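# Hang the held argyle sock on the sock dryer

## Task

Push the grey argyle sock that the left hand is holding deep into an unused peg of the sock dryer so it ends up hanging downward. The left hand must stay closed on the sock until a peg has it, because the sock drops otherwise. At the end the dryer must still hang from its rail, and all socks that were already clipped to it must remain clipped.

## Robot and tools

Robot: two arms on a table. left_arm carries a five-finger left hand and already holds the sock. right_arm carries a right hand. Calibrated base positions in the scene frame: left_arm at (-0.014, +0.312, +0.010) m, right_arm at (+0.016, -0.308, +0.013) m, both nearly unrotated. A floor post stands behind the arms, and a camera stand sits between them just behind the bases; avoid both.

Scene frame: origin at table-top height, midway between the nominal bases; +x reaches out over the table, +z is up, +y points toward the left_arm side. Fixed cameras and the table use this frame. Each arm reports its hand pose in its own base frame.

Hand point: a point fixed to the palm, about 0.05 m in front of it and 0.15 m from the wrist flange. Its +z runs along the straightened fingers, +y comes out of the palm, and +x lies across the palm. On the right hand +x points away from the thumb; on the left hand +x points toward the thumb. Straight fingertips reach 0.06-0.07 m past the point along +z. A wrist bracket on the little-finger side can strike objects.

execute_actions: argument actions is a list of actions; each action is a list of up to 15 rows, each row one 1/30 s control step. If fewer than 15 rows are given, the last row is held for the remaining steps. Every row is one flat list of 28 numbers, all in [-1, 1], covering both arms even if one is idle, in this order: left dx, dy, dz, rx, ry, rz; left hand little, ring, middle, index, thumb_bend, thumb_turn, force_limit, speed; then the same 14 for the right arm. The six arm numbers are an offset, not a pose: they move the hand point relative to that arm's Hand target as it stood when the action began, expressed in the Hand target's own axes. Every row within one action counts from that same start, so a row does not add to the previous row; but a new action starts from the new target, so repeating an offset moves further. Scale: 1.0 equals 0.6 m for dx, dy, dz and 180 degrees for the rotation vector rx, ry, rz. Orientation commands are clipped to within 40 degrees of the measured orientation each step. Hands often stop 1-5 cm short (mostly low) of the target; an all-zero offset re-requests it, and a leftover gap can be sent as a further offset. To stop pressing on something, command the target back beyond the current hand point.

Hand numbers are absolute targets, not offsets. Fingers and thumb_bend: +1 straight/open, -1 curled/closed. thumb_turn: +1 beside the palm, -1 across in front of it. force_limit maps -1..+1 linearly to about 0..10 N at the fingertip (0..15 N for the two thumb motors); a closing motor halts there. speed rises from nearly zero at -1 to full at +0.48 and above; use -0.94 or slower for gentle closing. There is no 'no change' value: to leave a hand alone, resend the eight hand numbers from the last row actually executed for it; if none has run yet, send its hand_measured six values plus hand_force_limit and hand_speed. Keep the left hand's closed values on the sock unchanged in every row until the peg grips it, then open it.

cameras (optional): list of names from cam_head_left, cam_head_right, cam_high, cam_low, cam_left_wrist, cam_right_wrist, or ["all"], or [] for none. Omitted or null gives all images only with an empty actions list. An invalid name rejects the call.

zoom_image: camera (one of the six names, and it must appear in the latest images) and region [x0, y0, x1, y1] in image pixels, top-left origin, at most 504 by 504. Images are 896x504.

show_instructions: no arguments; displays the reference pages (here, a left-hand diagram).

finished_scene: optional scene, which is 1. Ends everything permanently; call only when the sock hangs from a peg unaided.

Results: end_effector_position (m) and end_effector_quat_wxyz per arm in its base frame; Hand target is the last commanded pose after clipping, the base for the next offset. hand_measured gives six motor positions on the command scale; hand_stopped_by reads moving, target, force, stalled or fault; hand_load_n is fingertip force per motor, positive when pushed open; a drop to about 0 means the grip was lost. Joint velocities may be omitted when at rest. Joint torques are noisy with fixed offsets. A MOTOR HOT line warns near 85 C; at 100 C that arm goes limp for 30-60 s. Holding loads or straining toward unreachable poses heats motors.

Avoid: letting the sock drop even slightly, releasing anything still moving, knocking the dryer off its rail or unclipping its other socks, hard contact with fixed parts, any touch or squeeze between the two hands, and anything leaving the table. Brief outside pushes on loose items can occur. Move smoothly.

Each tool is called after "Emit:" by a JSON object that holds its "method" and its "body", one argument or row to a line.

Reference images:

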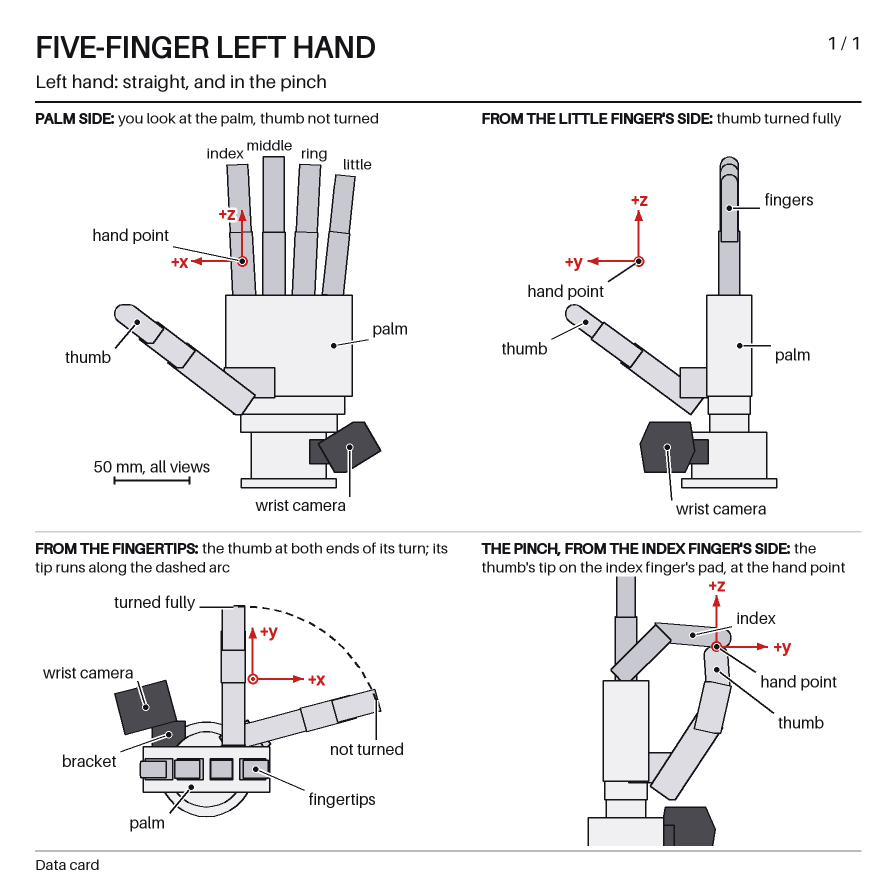

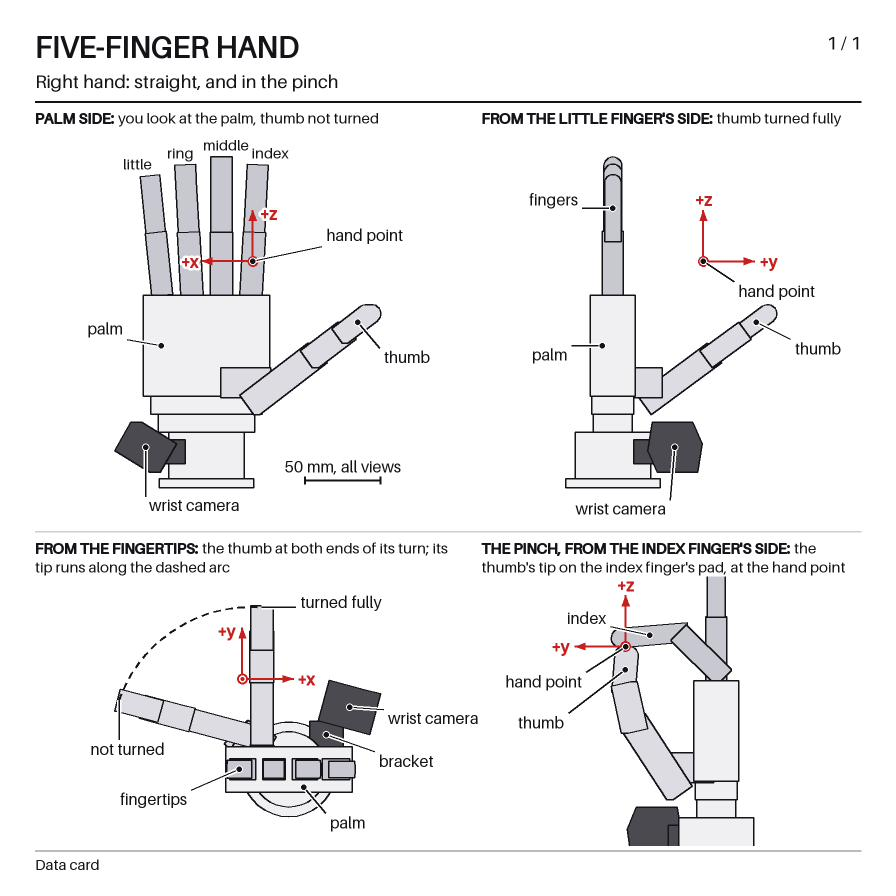

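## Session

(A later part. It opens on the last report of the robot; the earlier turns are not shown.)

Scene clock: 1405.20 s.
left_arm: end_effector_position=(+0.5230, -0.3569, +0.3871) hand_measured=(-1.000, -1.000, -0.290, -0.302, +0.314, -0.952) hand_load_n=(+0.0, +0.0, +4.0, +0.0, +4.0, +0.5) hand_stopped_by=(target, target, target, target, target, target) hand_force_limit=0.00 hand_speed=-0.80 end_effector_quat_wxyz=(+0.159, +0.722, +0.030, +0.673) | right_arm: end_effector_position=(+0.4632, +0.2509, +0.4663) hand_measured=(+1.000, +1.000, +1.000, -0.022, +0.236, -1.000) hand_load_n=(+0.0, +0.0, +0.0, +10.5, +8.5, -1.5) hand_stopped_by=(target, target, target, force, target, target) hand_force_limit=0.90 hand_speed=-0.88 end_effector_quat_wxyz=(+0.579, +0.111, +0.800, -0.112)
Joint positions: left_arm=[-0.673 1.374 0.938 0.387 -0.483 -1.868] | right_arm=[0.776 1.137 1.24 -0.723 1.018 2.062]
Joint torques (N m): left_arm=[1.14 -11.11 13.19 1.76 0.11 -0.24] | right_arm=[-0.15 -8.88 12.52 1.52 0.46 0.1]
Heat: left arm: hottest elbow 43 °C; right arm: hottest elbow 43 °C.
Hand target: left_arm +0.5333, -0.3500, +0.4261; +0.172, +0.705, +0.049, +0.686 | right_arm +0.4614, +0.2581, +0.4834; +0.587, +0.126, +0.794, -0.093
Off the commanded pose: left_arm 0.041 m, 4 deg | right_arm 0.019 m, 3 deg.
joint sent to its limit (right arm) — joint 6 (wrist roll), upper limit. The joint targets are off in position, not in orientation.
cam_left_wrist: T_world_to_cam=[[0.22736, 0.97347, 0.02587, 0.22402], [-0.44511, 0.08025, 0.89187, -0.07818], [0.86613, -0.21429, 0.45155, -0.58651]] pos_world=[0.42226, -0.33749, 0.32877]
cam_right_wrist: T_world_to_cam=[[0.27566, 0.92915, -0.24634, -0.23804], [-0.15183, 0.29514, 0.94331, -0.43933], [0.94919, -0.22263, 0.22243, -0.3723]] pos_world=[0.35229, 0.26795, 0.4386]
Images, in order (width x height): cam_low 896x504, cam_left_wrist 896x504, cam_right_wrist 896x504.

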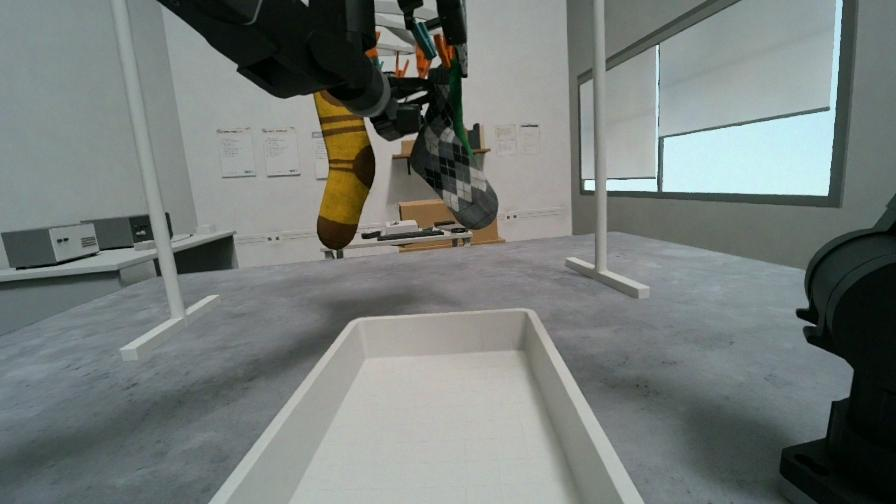

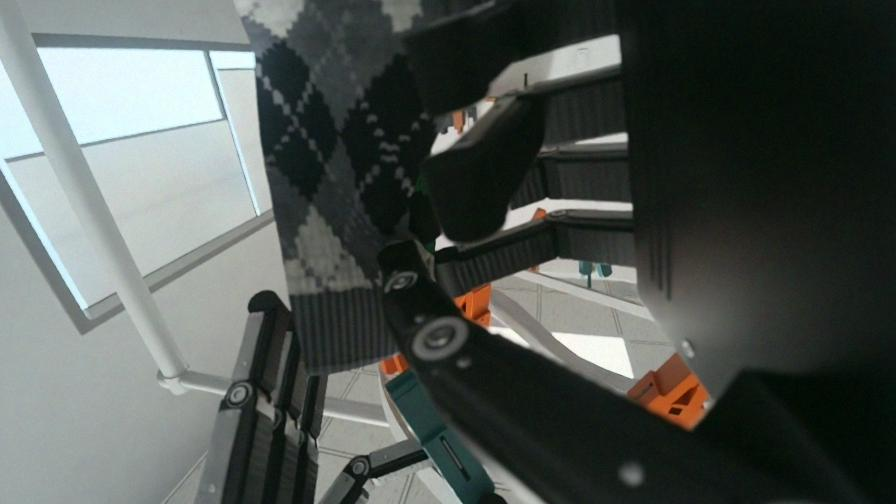

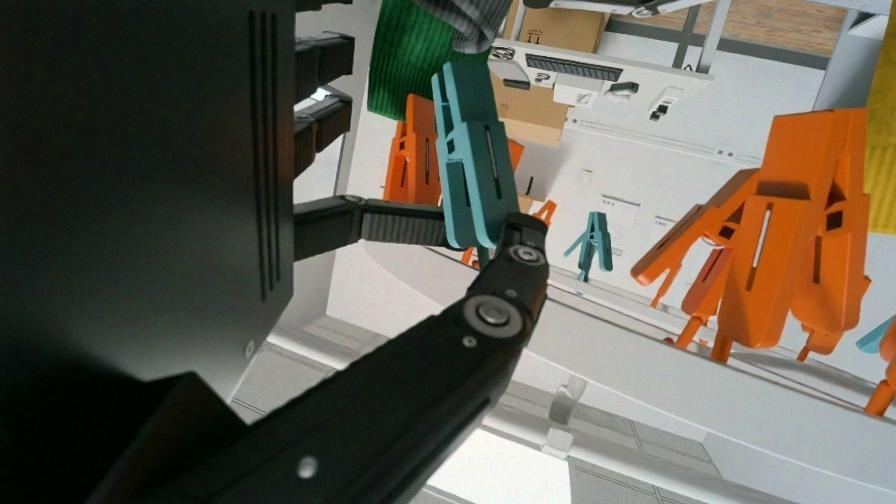

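Emit:
{"method": "zoom_image", "body": {
  "camera": "cam_right_wrist",
  "region": [420, 0, 530, 80]
}}

Emit:
{"method": "zoom_image", "body": {
  "camera": "cam_right_wrist",
  "region": [340, 0, 640, 200]
}}

Scaled by 4.582 from the camera's image (finer frame: 1280x720).

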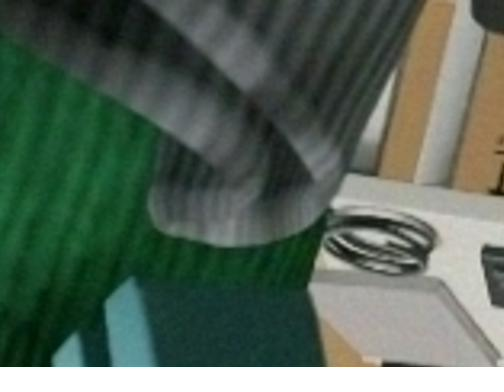

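Scaled by 1.680 from the camera's image (finer frame: 1280x720).

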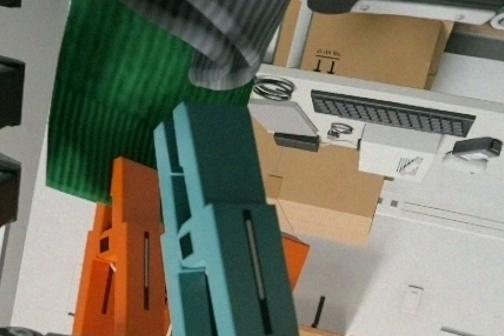

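Emit:
{"method": "execute_actions", "body": {
  "actions": [],
  "cameras": ["all"]
}}

Emit:
{"method": "zoom_image", "body": {
  "camera": "cam_head_left",
  "region": [380, 60, 520, 220]
}}

Emit:
{"method": "zoom_image", "body": {
  "camera": "cam_head_right",
  "region": [380, 60, 520, 220]
}}

Emit:
{"method": "zoom_image", "body": {
  "camera": "cam_high",
  "region": [400, 80, 540, 240]
}}

Scene clock: 1506.97 s.
left_arm: end_effector_position=(+0.5230, -0.3569, +0.3871) hand_measured=(-1.000, -1.000, -0.290, -0.302, +0.314, -0.952) hand_load_n=(+0.0, +0.0, +4.5, +0.0, +3.5, +0.5) hand_stopped_by=(target, target, target, target, target, target) hand_force_limit=0.00 hand_speed=-0.80 end_effector_quat_wxyz=(+0.159, +0.722, +0.030, +0.673) | right_arm: end_effector_position=(+0.4632, +0.2509, +0.4663) hand_measured=(+1.000, +1.000, +1.000, -0.022, +0.236, -1.000) hand_load_n=(+0.0, +0.0, +0.0, +11.0, +8.5, -1.5) hand_stopped_by=(target, target, target, force, target, target) hand_force_limit=0.90 hand_speed=-0.88 end_effector_quat_wxyz=(+0.579, +0.111, +0.800, -0.112)
Joint positions: left_arm=[-0.673 1.374 0.938 0.387 -0.483 -1.868] | right_arm=[0.776 1.137 1.24 -0.723 1.018 2.062]
Joint velocities: within noise
Joint torques (N m): left_arm=[1.14 -11.22 13.12 1.73 0.1 -0.27] | right_arm=[-0.15 -8.88 12.52 1.54 0.46 0.1]
Motor temperatures (°C): left_arm=[24 24 40 21 25 23] | right_arm=[21 24 44 20 23 22]
Heat: left arm: hottest elbow 40 °C; right arm: hottest elbow 44 °C.
Hand target: left_arm +0.5333, -0.3500, +0.4261; +0.172, +0.705, +0.049, +0.686 | right_arm +0.4614, +0.2581, +0.4834; +0.587, +0.126, +0.794, -0.093
Off the commanded pose: left_arm 0.041 m, 4 deg | right_arm 0.019 m, 3 deg.
camera_calibration:
cam_left_wrist: T_world_to_cam=[[0.22736, 0.97347, 0.02587, 0.22402], [-0.44511, 0.08025, 0.89187, -0.07818], [0.86613, -0.21429, 0.45155, -0.58651]] pos_world=[0.42226, -0.33749, 0.32877]
cam_right_wrist: T_world_to_cam=[[0.27566, 0.92915, -0.24634, -0.23804], [-0.15183, 0.29514, 0.94331, -0.43933], [0.94919, -0.22263, 0.22243, -0.3723]] pos_world=[0.35229, 0.26795, 0.4386]

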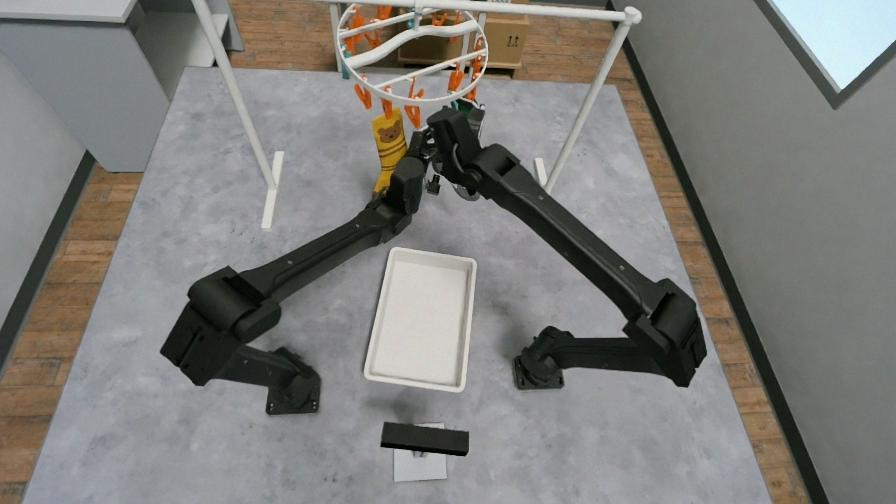

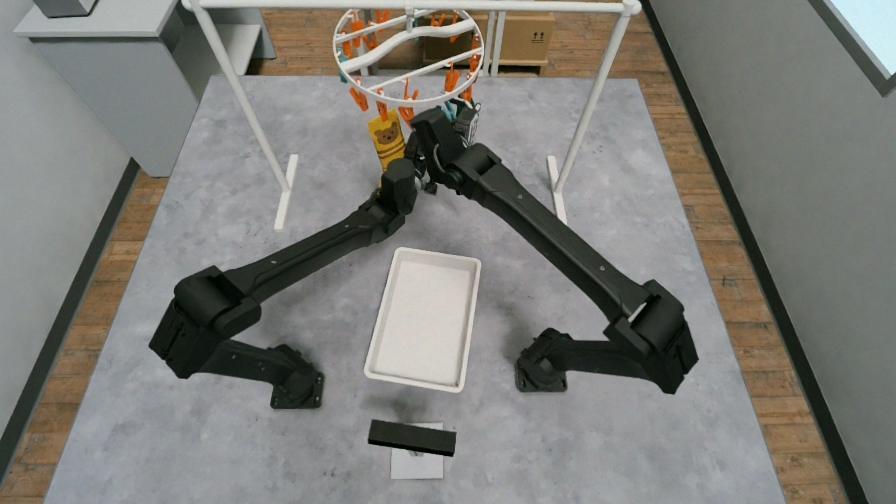

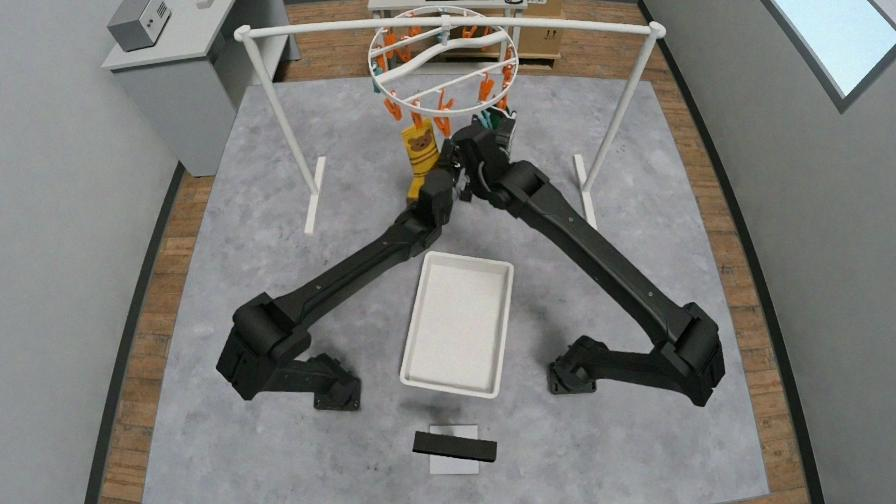

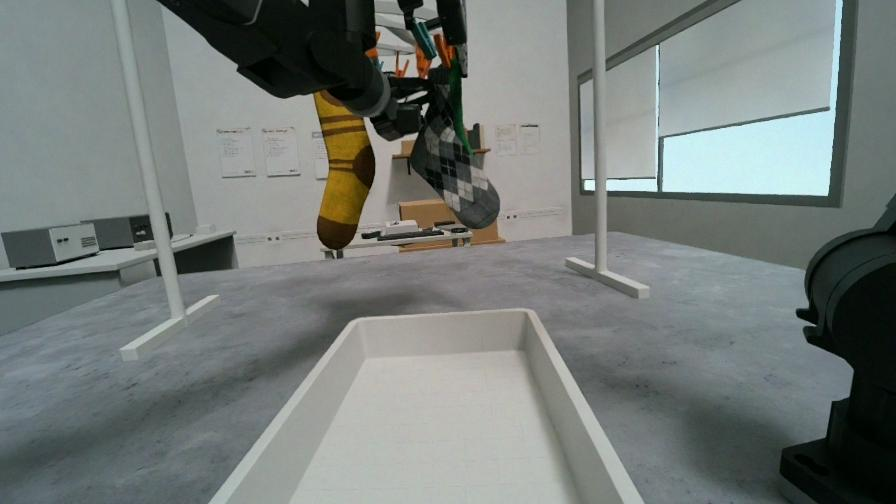

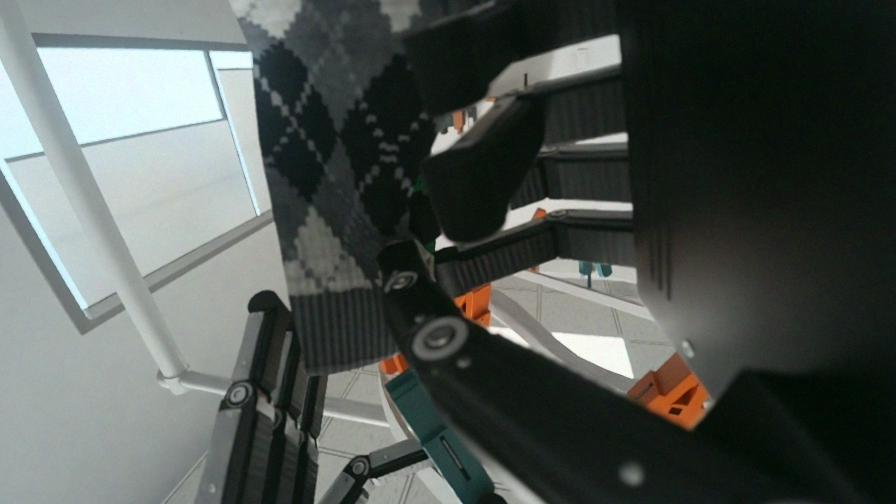

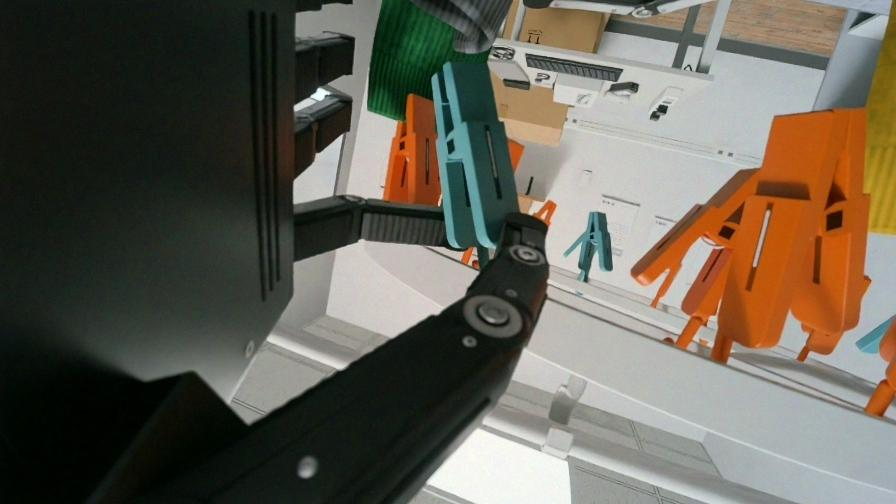

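Scaled by 3.150 from the camera's image (finer frame: 1280x720).

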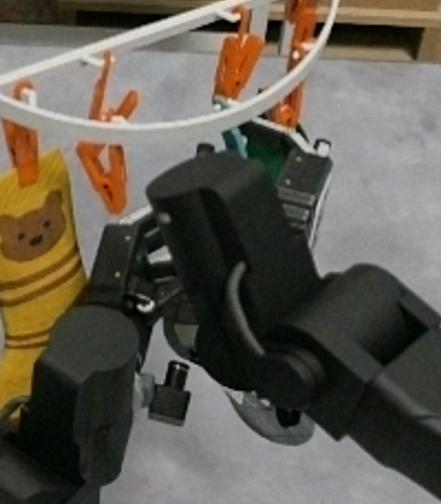

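Scaled by 3.150 from the camera's image (finer frame: 1280x720).

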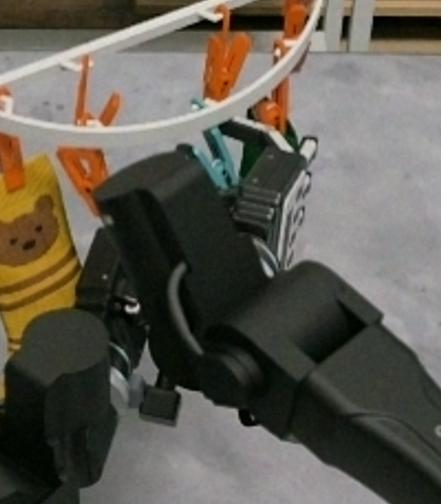

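Scaled by 3.150 from the camera's image (finer frame: 1280x720).

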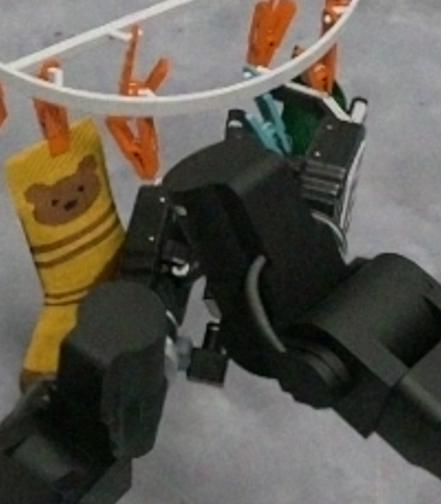

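Emit:
{"method": "zoom_image", "body": {
  "camera": "cam_low",
  "region": [410, 30, 470, 90]
}}

Emit:
{"method": "zoom_image", "body": {
  "camera": "cam_left_wrist",
  "region": [290, 330, 430, 410]
}}

Scaled by 8.400 from the camera's image (finer frame: 1280x720).

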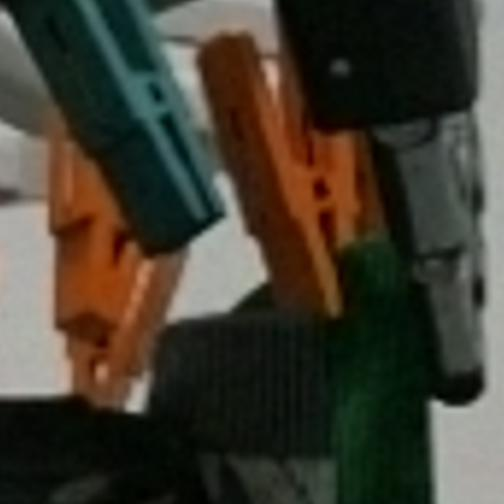

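Scaled by 3.600 from the camera's image (finer frame: 1280x720).

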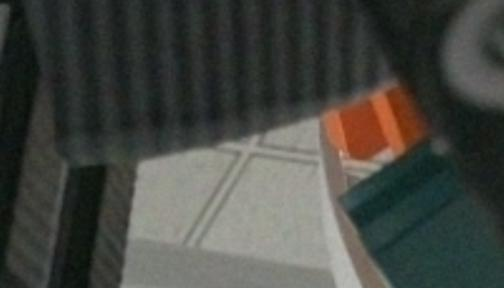

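Emit:
{"method": "execute_actions", "body": {
  "actions": [
    [[0.0246,-0.0078,0.0178,0,0,0,-1,-1,-0.290,-0.302,0.312,-0.952,0.0,-0.80,0,0,0,0,0,0,1,1,1,-0.1,0.23,-1,0.9,-0.88]]
  ],
  "cameras": ["cam_left_wrist","cam_low","cam_right_wrist"]
}}

Emit:
{"method": "zoom_image", "body": {
  "camera": "cam_left_wrist",
  "region": [280, 320, 460, 440]
}}

Emit:
{"method": "zoom_image", "body": {
  "camera": "cam_low",
  "region": [410, 30, 470, 90]
}}

Emit:
{"method": "zoom_image", "body": {
  "camera": "cam_right_wrist",
  "region": [380, 0, 560, 120]
}}

Scene clock: 1663.33 s.
left_arm: end_effector_position=(+0.5395, -0.3435, +0.3994) hand_measured=(-1.000, -1.000, -0.290, -0.302, +0.314, -0.952) hand_load_n=(+0.0, +0.0, +4.5, +0.0, +4.0, +0.5) hand_stopped_by=(target, target, target, target, target, target) hand_force_limit=0.00 hand_speed=-0.80 end_effector_quat_wxyz=(+0.155, +0.722, +0.035, +0.674) | right_arm: end_effector_position=(+0.4632, +0.2509, +0.4663) hand_measured=(+1.000, +1.000, +1.000, -0.022, +0.236, -1.000) hand_load_n=(+0.0, +0.0, +0.0, +10.5, +8.5, -1.5) hand_stopped_by=(target, target, target, force, target, target) hand_force_limit=0.90 hand_speed=-0.88 end_effector_quat_wxyz=(+0.579, +0.111, +0.800, -0.112)
Joint positions: left_arm=[-0.631 1.374 0.973 0.351 -0.454 -1.868] | right_arm=[0.776 1.137 1.24 -0.723 1.018 2.062]
Joint torques (N m): left_arm=[1.08 -11.28 13.42 1.81 0.13 -0.28] | right_arm=[-0.15 -8.88 12.52 1.54 0.46 0.1]
Heat: left arm: hottest elbow 42 °C; right arm: hottest elbow 44 °C.
Hand target: left_arm +0.5454, -0.3430, +0.4387; +0.172, +0.705, +0.049, +0.686 | right_arm +0.4614, +0.2581, +0.4834; +0.587, +0.126, +0.794, -0.093
Off the commanded pose: left_arm 0.040 m, 3 deg | right_arm 0.019 m, 3 deg.
joint sent to its limit (right arm) — joint 6 (wrist roll), upper limit. The joint targets are off in position, not in orientation.
cam_left_wrist: T_world_to_cam=[[0.21529, 0.97624, 0.02446, 0.21493], [-0.44539, 0.07587, 0.89212, -0.08431], [0.86907, -0.20296, 0.45114, -0.60095]] pos_world=[0.43844, -0.32539, 0.34107]
cam_right_wrist: T_world_to_cam=[[0.27566, 0.92915, -0.24634, -0.23804], [-0.15183, 0.29514, 0.94331, -0.43933], [0.94919, -0.22263, 0.22243, -0.3723]] pos_world=[0.35229, 0.26795, 0.4386]
Images, in order (width x height): cam_low 896x504, cam_left_wrist 896x504, cam_right_wrist 896x504.

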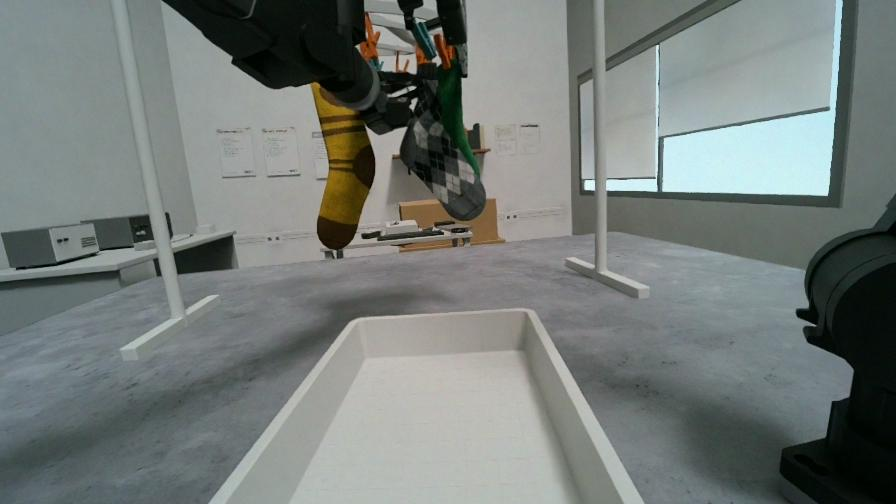

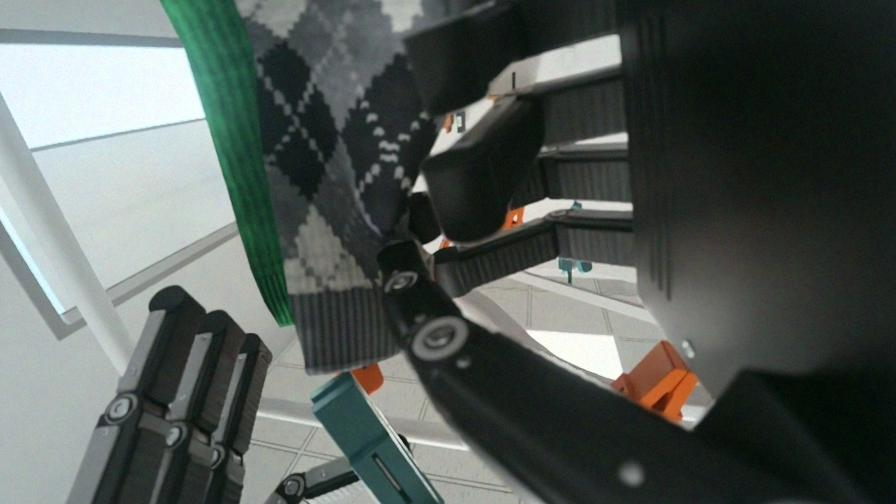

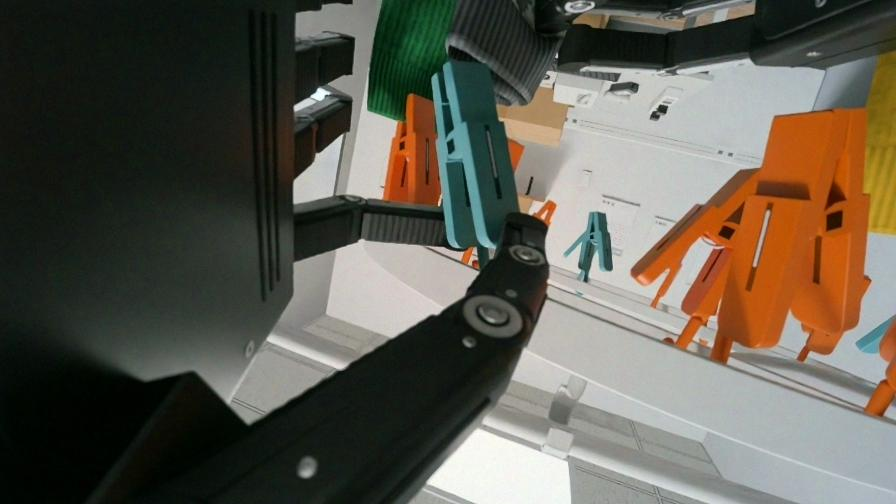

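Scaled by 2.800 from the camera's image (finer frame: 1280x720).

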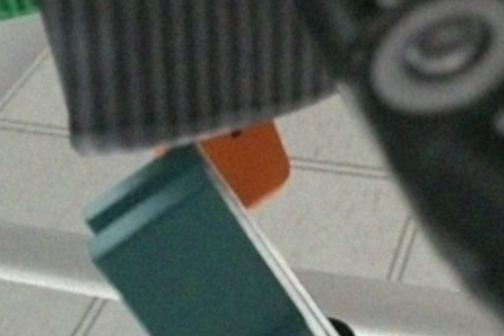

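Scaled by 8.400 from the camera's image (finer frame: 1280x720).

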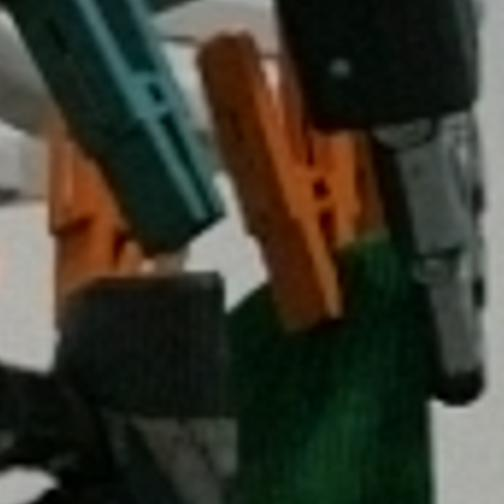

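Scaled by 2.800 from the camera's image (finer frame: 1280x720).

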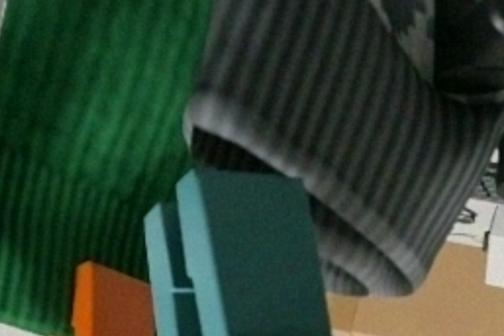

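Emit:
{"method": "zoom_image", "body": {
  "camera": "cam_right_wrist",
  "region": [430, 20, 540, 120]
}}

Emit:
{"method": "zoom_image", "body": {
  "camera": "cam_left_wrist",
  "region": [295, 345, 395, 425]
}}

Scaled by 4.582 from the camera's image (finer frame: 1280x720).

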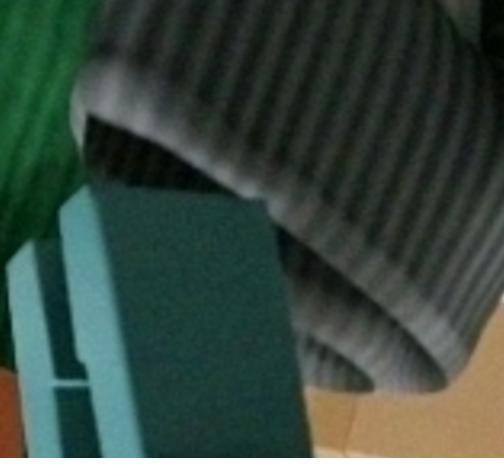

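Scaled by 5.040 from the camera's image (finer frame: 1280x720).

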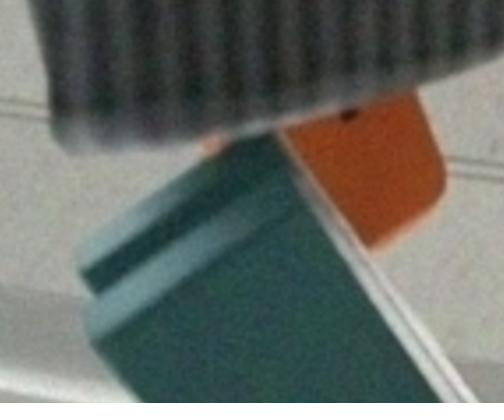

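Emit:
{"method": "zoom_image", "body": {
  "camera": "cam_right_wrist",
  "region": [425, 50, 475, 100]
}}

Emit:
{"method": "zoom_image", "body": {
  "camera": "cam_left_wrist",
  "region": [305, 365, 365, 415]
}}

Emit:
{"method": "zoom_image", "body": {
  "camera": "cam_right_wrist",
  "region": [400, 40, 560, 280]
}}

Scaled by 10.080 from the camera's image (finer frame: 1280x720).

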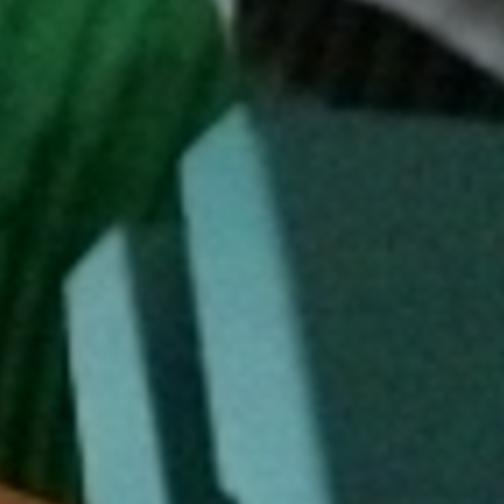

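Scaled by 8.400 from the camera's image (finer frame: 1280x720).

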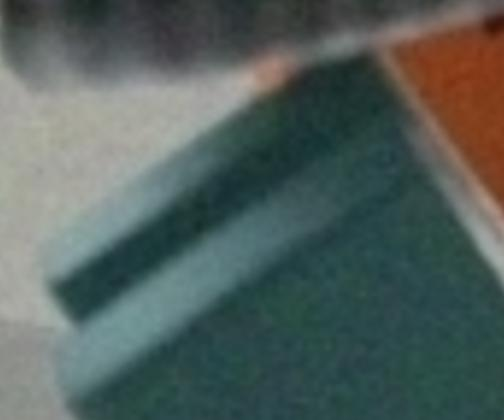

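Scaled by 2.100 from the camera's image (finer frame: 1280x720).

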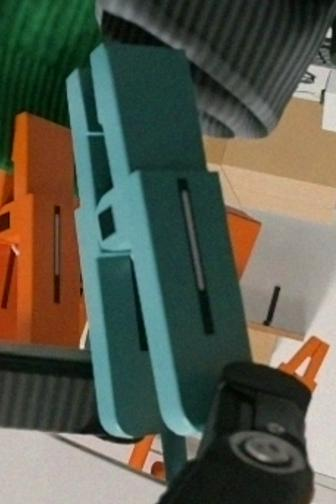

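Emit:
{"method": "execute_actions", "body": {
  "actions": [
    [[0,0,0,0,0,0,-1,-1,-0.290,-0.302,0.312,-0.952,0.0,-0.80,0,0,0,0,0,0,1,1,1,-0.1,0.20,-1,0.9,-0.88]]
  ],
  "cameras": ["cam_left_wrist","cam_low","cam_right_wrist"]
}}

Emit:
{"method": "zoom_image", "body": {
  "camera": "cam_right_wrist",
  "region": [400, 40, 560, 280]
}}

Emit:
{"method": "zoom_image", "body": {
  "camera": "cam_right_wrist",
  "region": [425, 50, 475, 100]
}}

Scene clock: 1822.47 s.
left_arm: end_effector_position=(+0.5395, -0.3435, +0.3994) hand_measured=(-1.000, -1.000, -0.290, -0.302, +0.314, -0.952) hand_load_n=(+0.0, +0.0, +4.5, +0.5, +4.0, +0.5) hand_stopped_by=(target, target, target, target, target, target) hand_force_limit=0.00 hand_speed=-0.80 end_effector_quat_wxyz=(+0.155, +0.722, +0.035, +0.674) | right_arm: end_effector_position=(+0.4633, +0.2508, +0.4664) hand_measured=(+1.000, +1.000, +1.000, -0.022, +0.208, -1.000) hand_load_n=(+0.0, +0.0, +0.0, +11.5, +9.5, -1.0) hand_stopped_by=(target, target, target, force, target, target) hand_force_limit=0.90 hand_speed=-0.88 end_effector_quat_wxyz=(+0.579, +0.111, +0.800, -0.112)
Joint positions: left_arm=[-0.631 1.374 0.973 0.351 -0.454 -1.868] | right_arm=[0.776 1.137 1.24 -0.723 1.018 2.063]
Joint torques (N m): left_arm=[1.08 -11.11 13.31 1.7 0.11 -0.28] | right_arm=[-0.15 -8.94 12.52 1.52 0.46 0.08]
Motor temperatures (°C): left_arm=[24 24 49 21 25 23] | right_arm=[21 24 44 20 23 21]
Heat: left arm: hottest elbow 49 °C; right arm: hottest elbow 44 °C.
Hand target: left_arm +0.5454, -0.3430, +0.4387; +0.172, +0.705, +0.049, +0.686 | right_arm +0.4614, +0.2581, +0.4834; +0.587, +0.126, +0.794, -0.094
Off the commanded pose: left_arm 0.040 m, 3 deg | right_arm 0.019 m, 3 deg.
joint sent to its limit (right arm) — joint 6 (wrist roll), upper limit. The joint targets are off in position, not in orientation.
cam_left_wrist: T_world_to_cam=[[0.21529, 0.97624, 0.02446, 0.21493], [-0.44539, 0.07587, 0.89212, -0.08431], [0.86907, -0.20296, 0.45114, -0.60095]] pos_world=[0.43844, -0.32539, 0.34107]
cam_right_wrist: T_world_to_cam=[[0.27619, 0.92936, -0.24497, -0.23895], [-0.15216, 0.29396, 0.94363, -0.43916], [0.94898, -0.22334, 0.2226, -0.37211]] pos_world=[0.3523, 0.26805, 0.4387]
Images, in order (width x height): cam_low 896x504, cam_left_wrist 896x504, cam_right_wrist 896x504.

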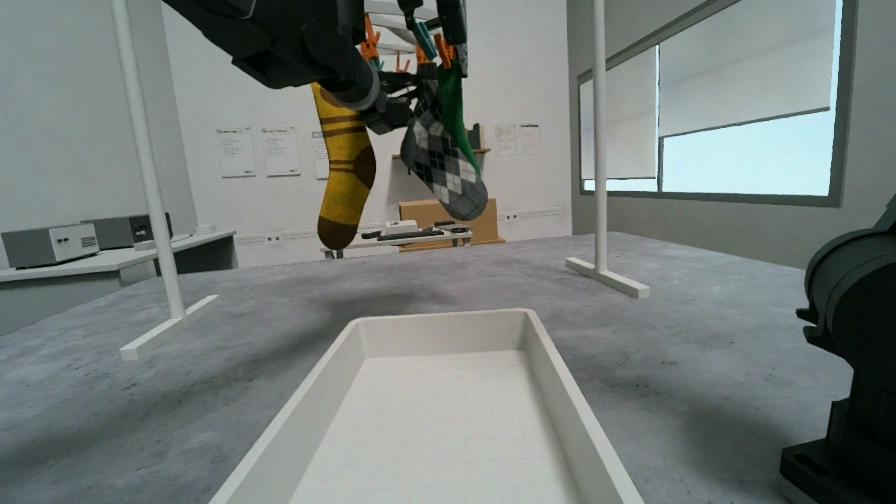

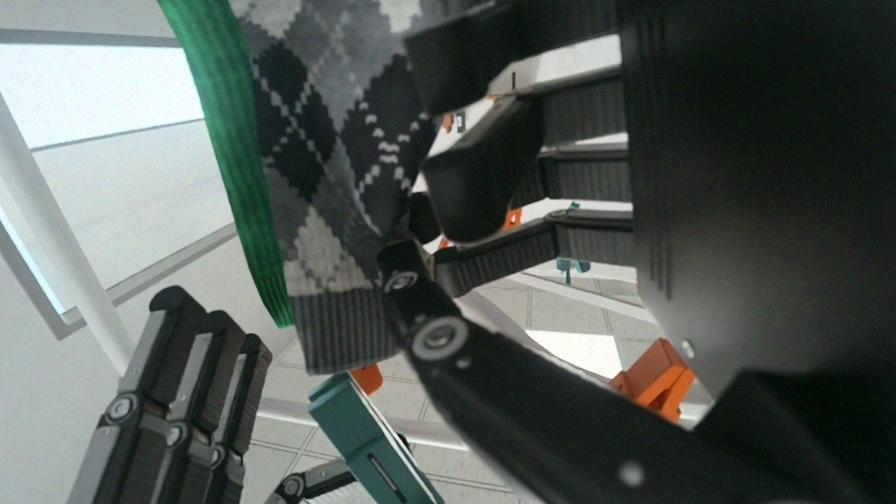

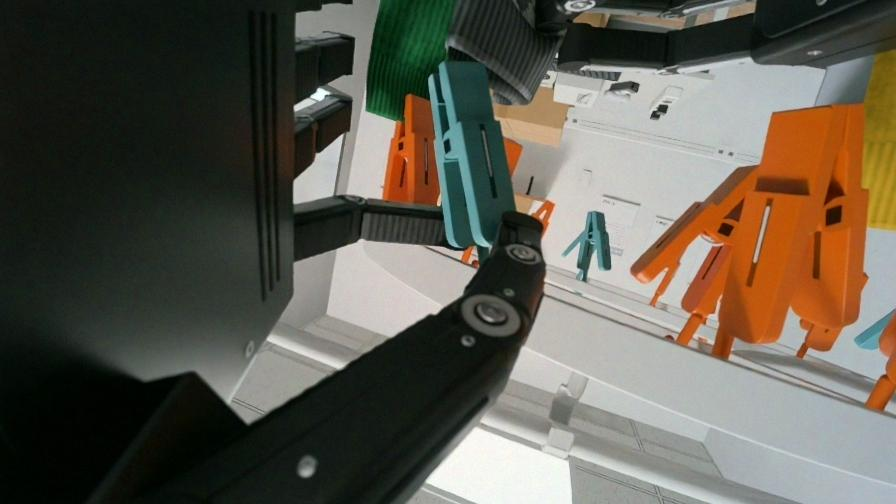

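Scaled by 2.100 from the camera's image (finer frame: 1280x720).

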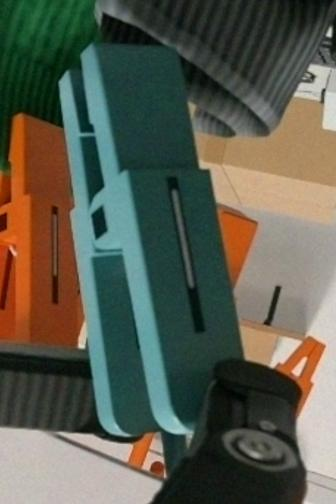

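Scaled by 10.080 from the camera's image (finer frame: 1280x720).

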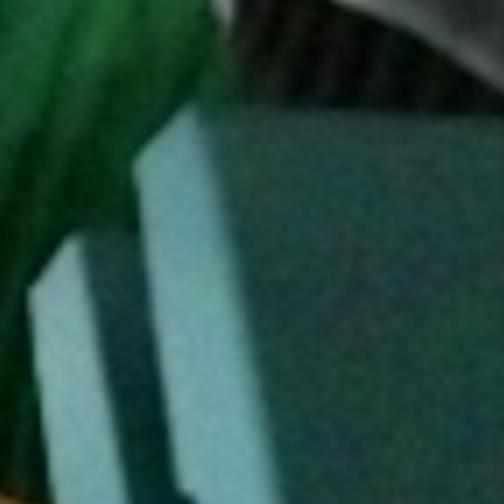

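Emit:
{"method": "zoom_image", "body": {
  "camera": "cam_left_wrist",
  "region": [300, 360, 360, 420]
}}

Emit:
{"method": "zoom_image", "body": {
  "camera": "cam_low",
  "region": [410, 30, 470, 90]
}}

Scaled by 8.400 from the camera's image (finer frame: 1280x720).

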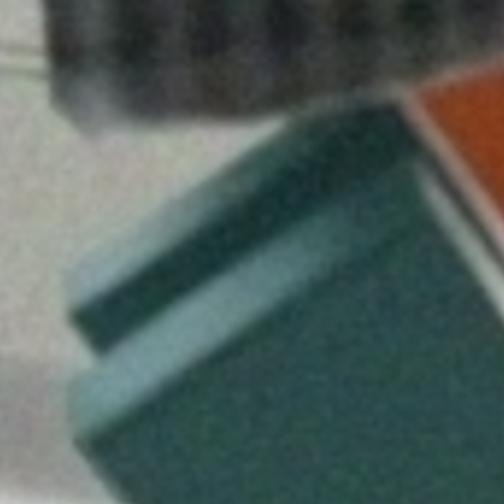

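Scaled by 8.400 from the camera's image (finer frame: 1280x720).

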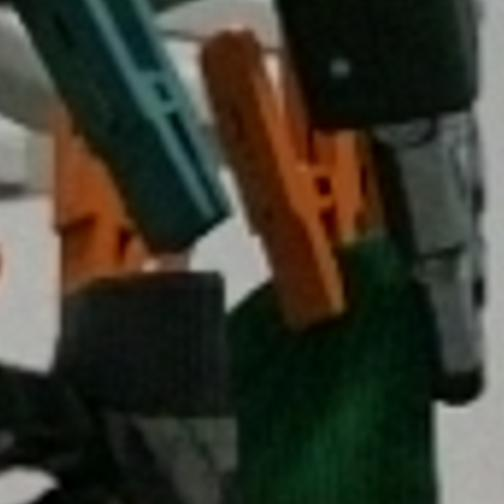

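Emit:
{"method": "execute_actions", "body": {
  "actions": [
    [[0,0,0,0,0,0,-1,-1,-0.290,-0.302,0.312,-0.952,0.0,-0.80,0,0,0,0,0,0,1,1,1,-0.1,0.15,-1,0.9,-0.88]]
  ],
  "cameras": ["cam_left_wrist","cam_low","cam_right_wrist"]
}}

Emit:
{"method": "zoom_image", "body": {
  "camera": "cam_right_wrist",
  "region": [400, 40, 560, 280]
}}

Emit:
{"method": "zoom_image", "body": {
  "camera": "cam_left_wrist",
  "region": [300, 360, 360, 420]
}}

Scene clock: 1842.30 s.
left_arm: end_effector_position=(+0.5395, -0.3435, +0.3994) hand_measured=(-1.000, -1.000, -0.290, -0.302, +0.314, -0.952) hand_load_n=(+0.0, +0.0, +4.5, +0.0, +4.0, +0.5) hand_stopped_by=(target, target, target, target, target, target) hand_force_limit=0.00 hand_speed=-0.80 end_effector_quat_wxyz=(+0.155, +0.722, +0.035, +0.674) | right_arm: end_effector_position=(+0.4634, +0.2508, +0.4669) hand_measured=(+1.000, +1.000, +1.000, -0.022, +0.160, -1.000) hand_load_n=(-0.5, +0.0, +0.0, +13.0, +11.5, +0.0) hand_stopped_by=(target, target, target, force, stalled, target) hand_force_limit=0.90 hand_speed=-0.88 end_effector_quat_wxyz=(+0.580, +0.113, +0.799, -0.111)
Joint positions: left_arm=[-0.631 1.374 0.973 0.351 -0.454 -1.868] | right_arm=[0.776 1.137 1.24 -0.721 1.019 2.065]
Joint torques (N m): left_arm=[1.08 -11.34 13.31 1.72 0.12 -0.26] | right_arm=[-0.21 -8.88 12.53 1.46 0.46 0.06]
Heat: left arm: hottest elbow 49 °C; right arm: hottest elbow 44 °C.
Hand target: left_arm +0.5454, -0.3430, +0.4387; +0.172, +0.705, +0.049, +0.686 | right_arm +0.4614, +0.2580, +0.4833; +0.587, +0.126, +0.794, -0.094
Off the commanded pose: left_arm 0.040 m, 3 deg | right_arm 0.018 m, 3 deg.
joint sent to its limit (right arm) — joint 6 (wrist roll), upper limit. The joint targets are off in position, not in orientation.
cam_left_wrist: T_world_to_cam=[[0.21529, 0.97624, 0.02446, 0.21493], [-0.44539, 0.07587, 0.89212, -0.08431], [0.86907, -0.20296, 0.45114, -0.60095]] pos_world=[0.43844, -0.32539, 0.34107]
cam_right_wrist: T_world_to_cam=[[0.27753, 0.92982, -0.24169, -0.24107], [-0.15384, 0.29134, 0.94417, -0.43838], [0.94832, -0.22485, 0.2239, -0.37228]] pos_world=[0.3525, 0.26816, 0.439]
Images, in order (width x height): cam_low 896x504, cam_left_wrist 896x504, cam_right_wrist 896x504.

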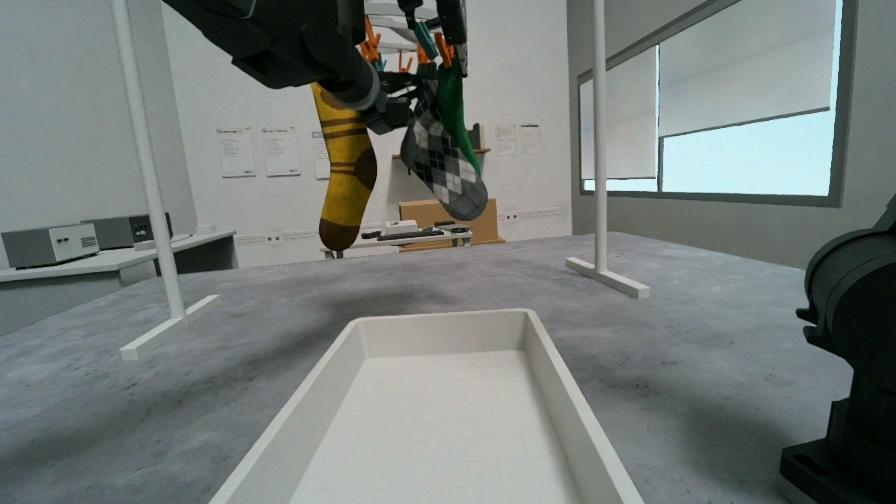

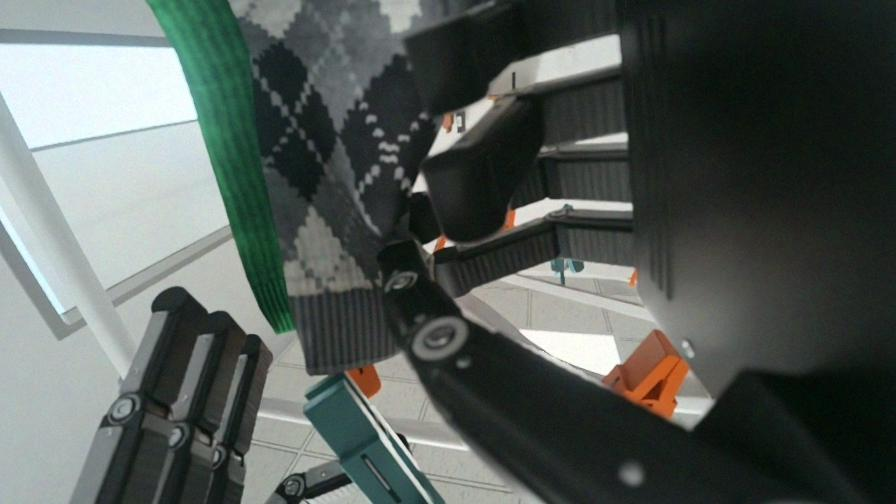

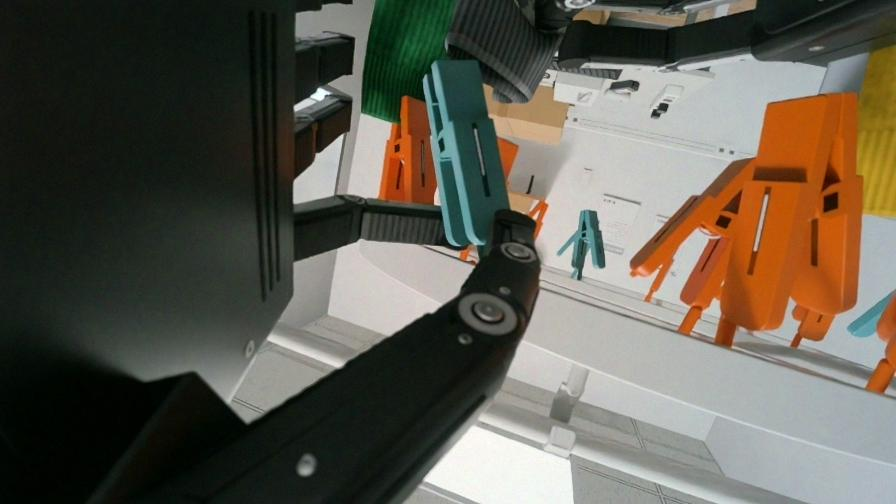

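Scaled by 2.100 from the camera's image (finer frame: 1280x720).

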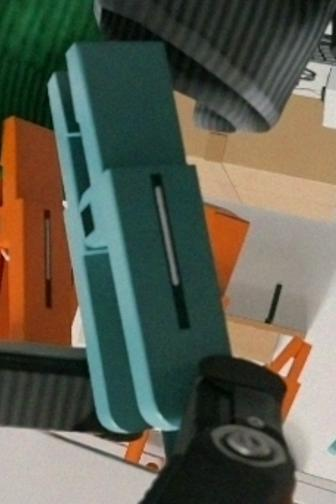

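Scaled by 8.400 from the camera's image (finer frame: 1280x720).

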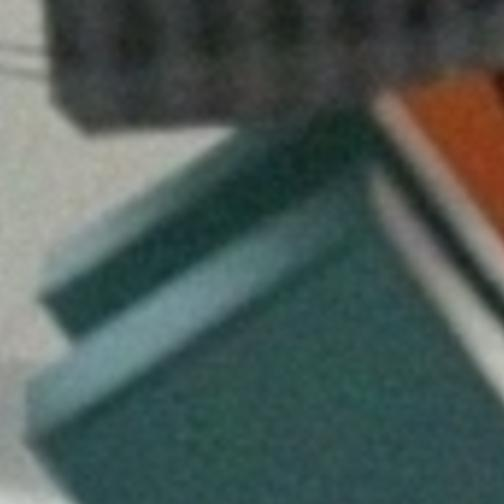

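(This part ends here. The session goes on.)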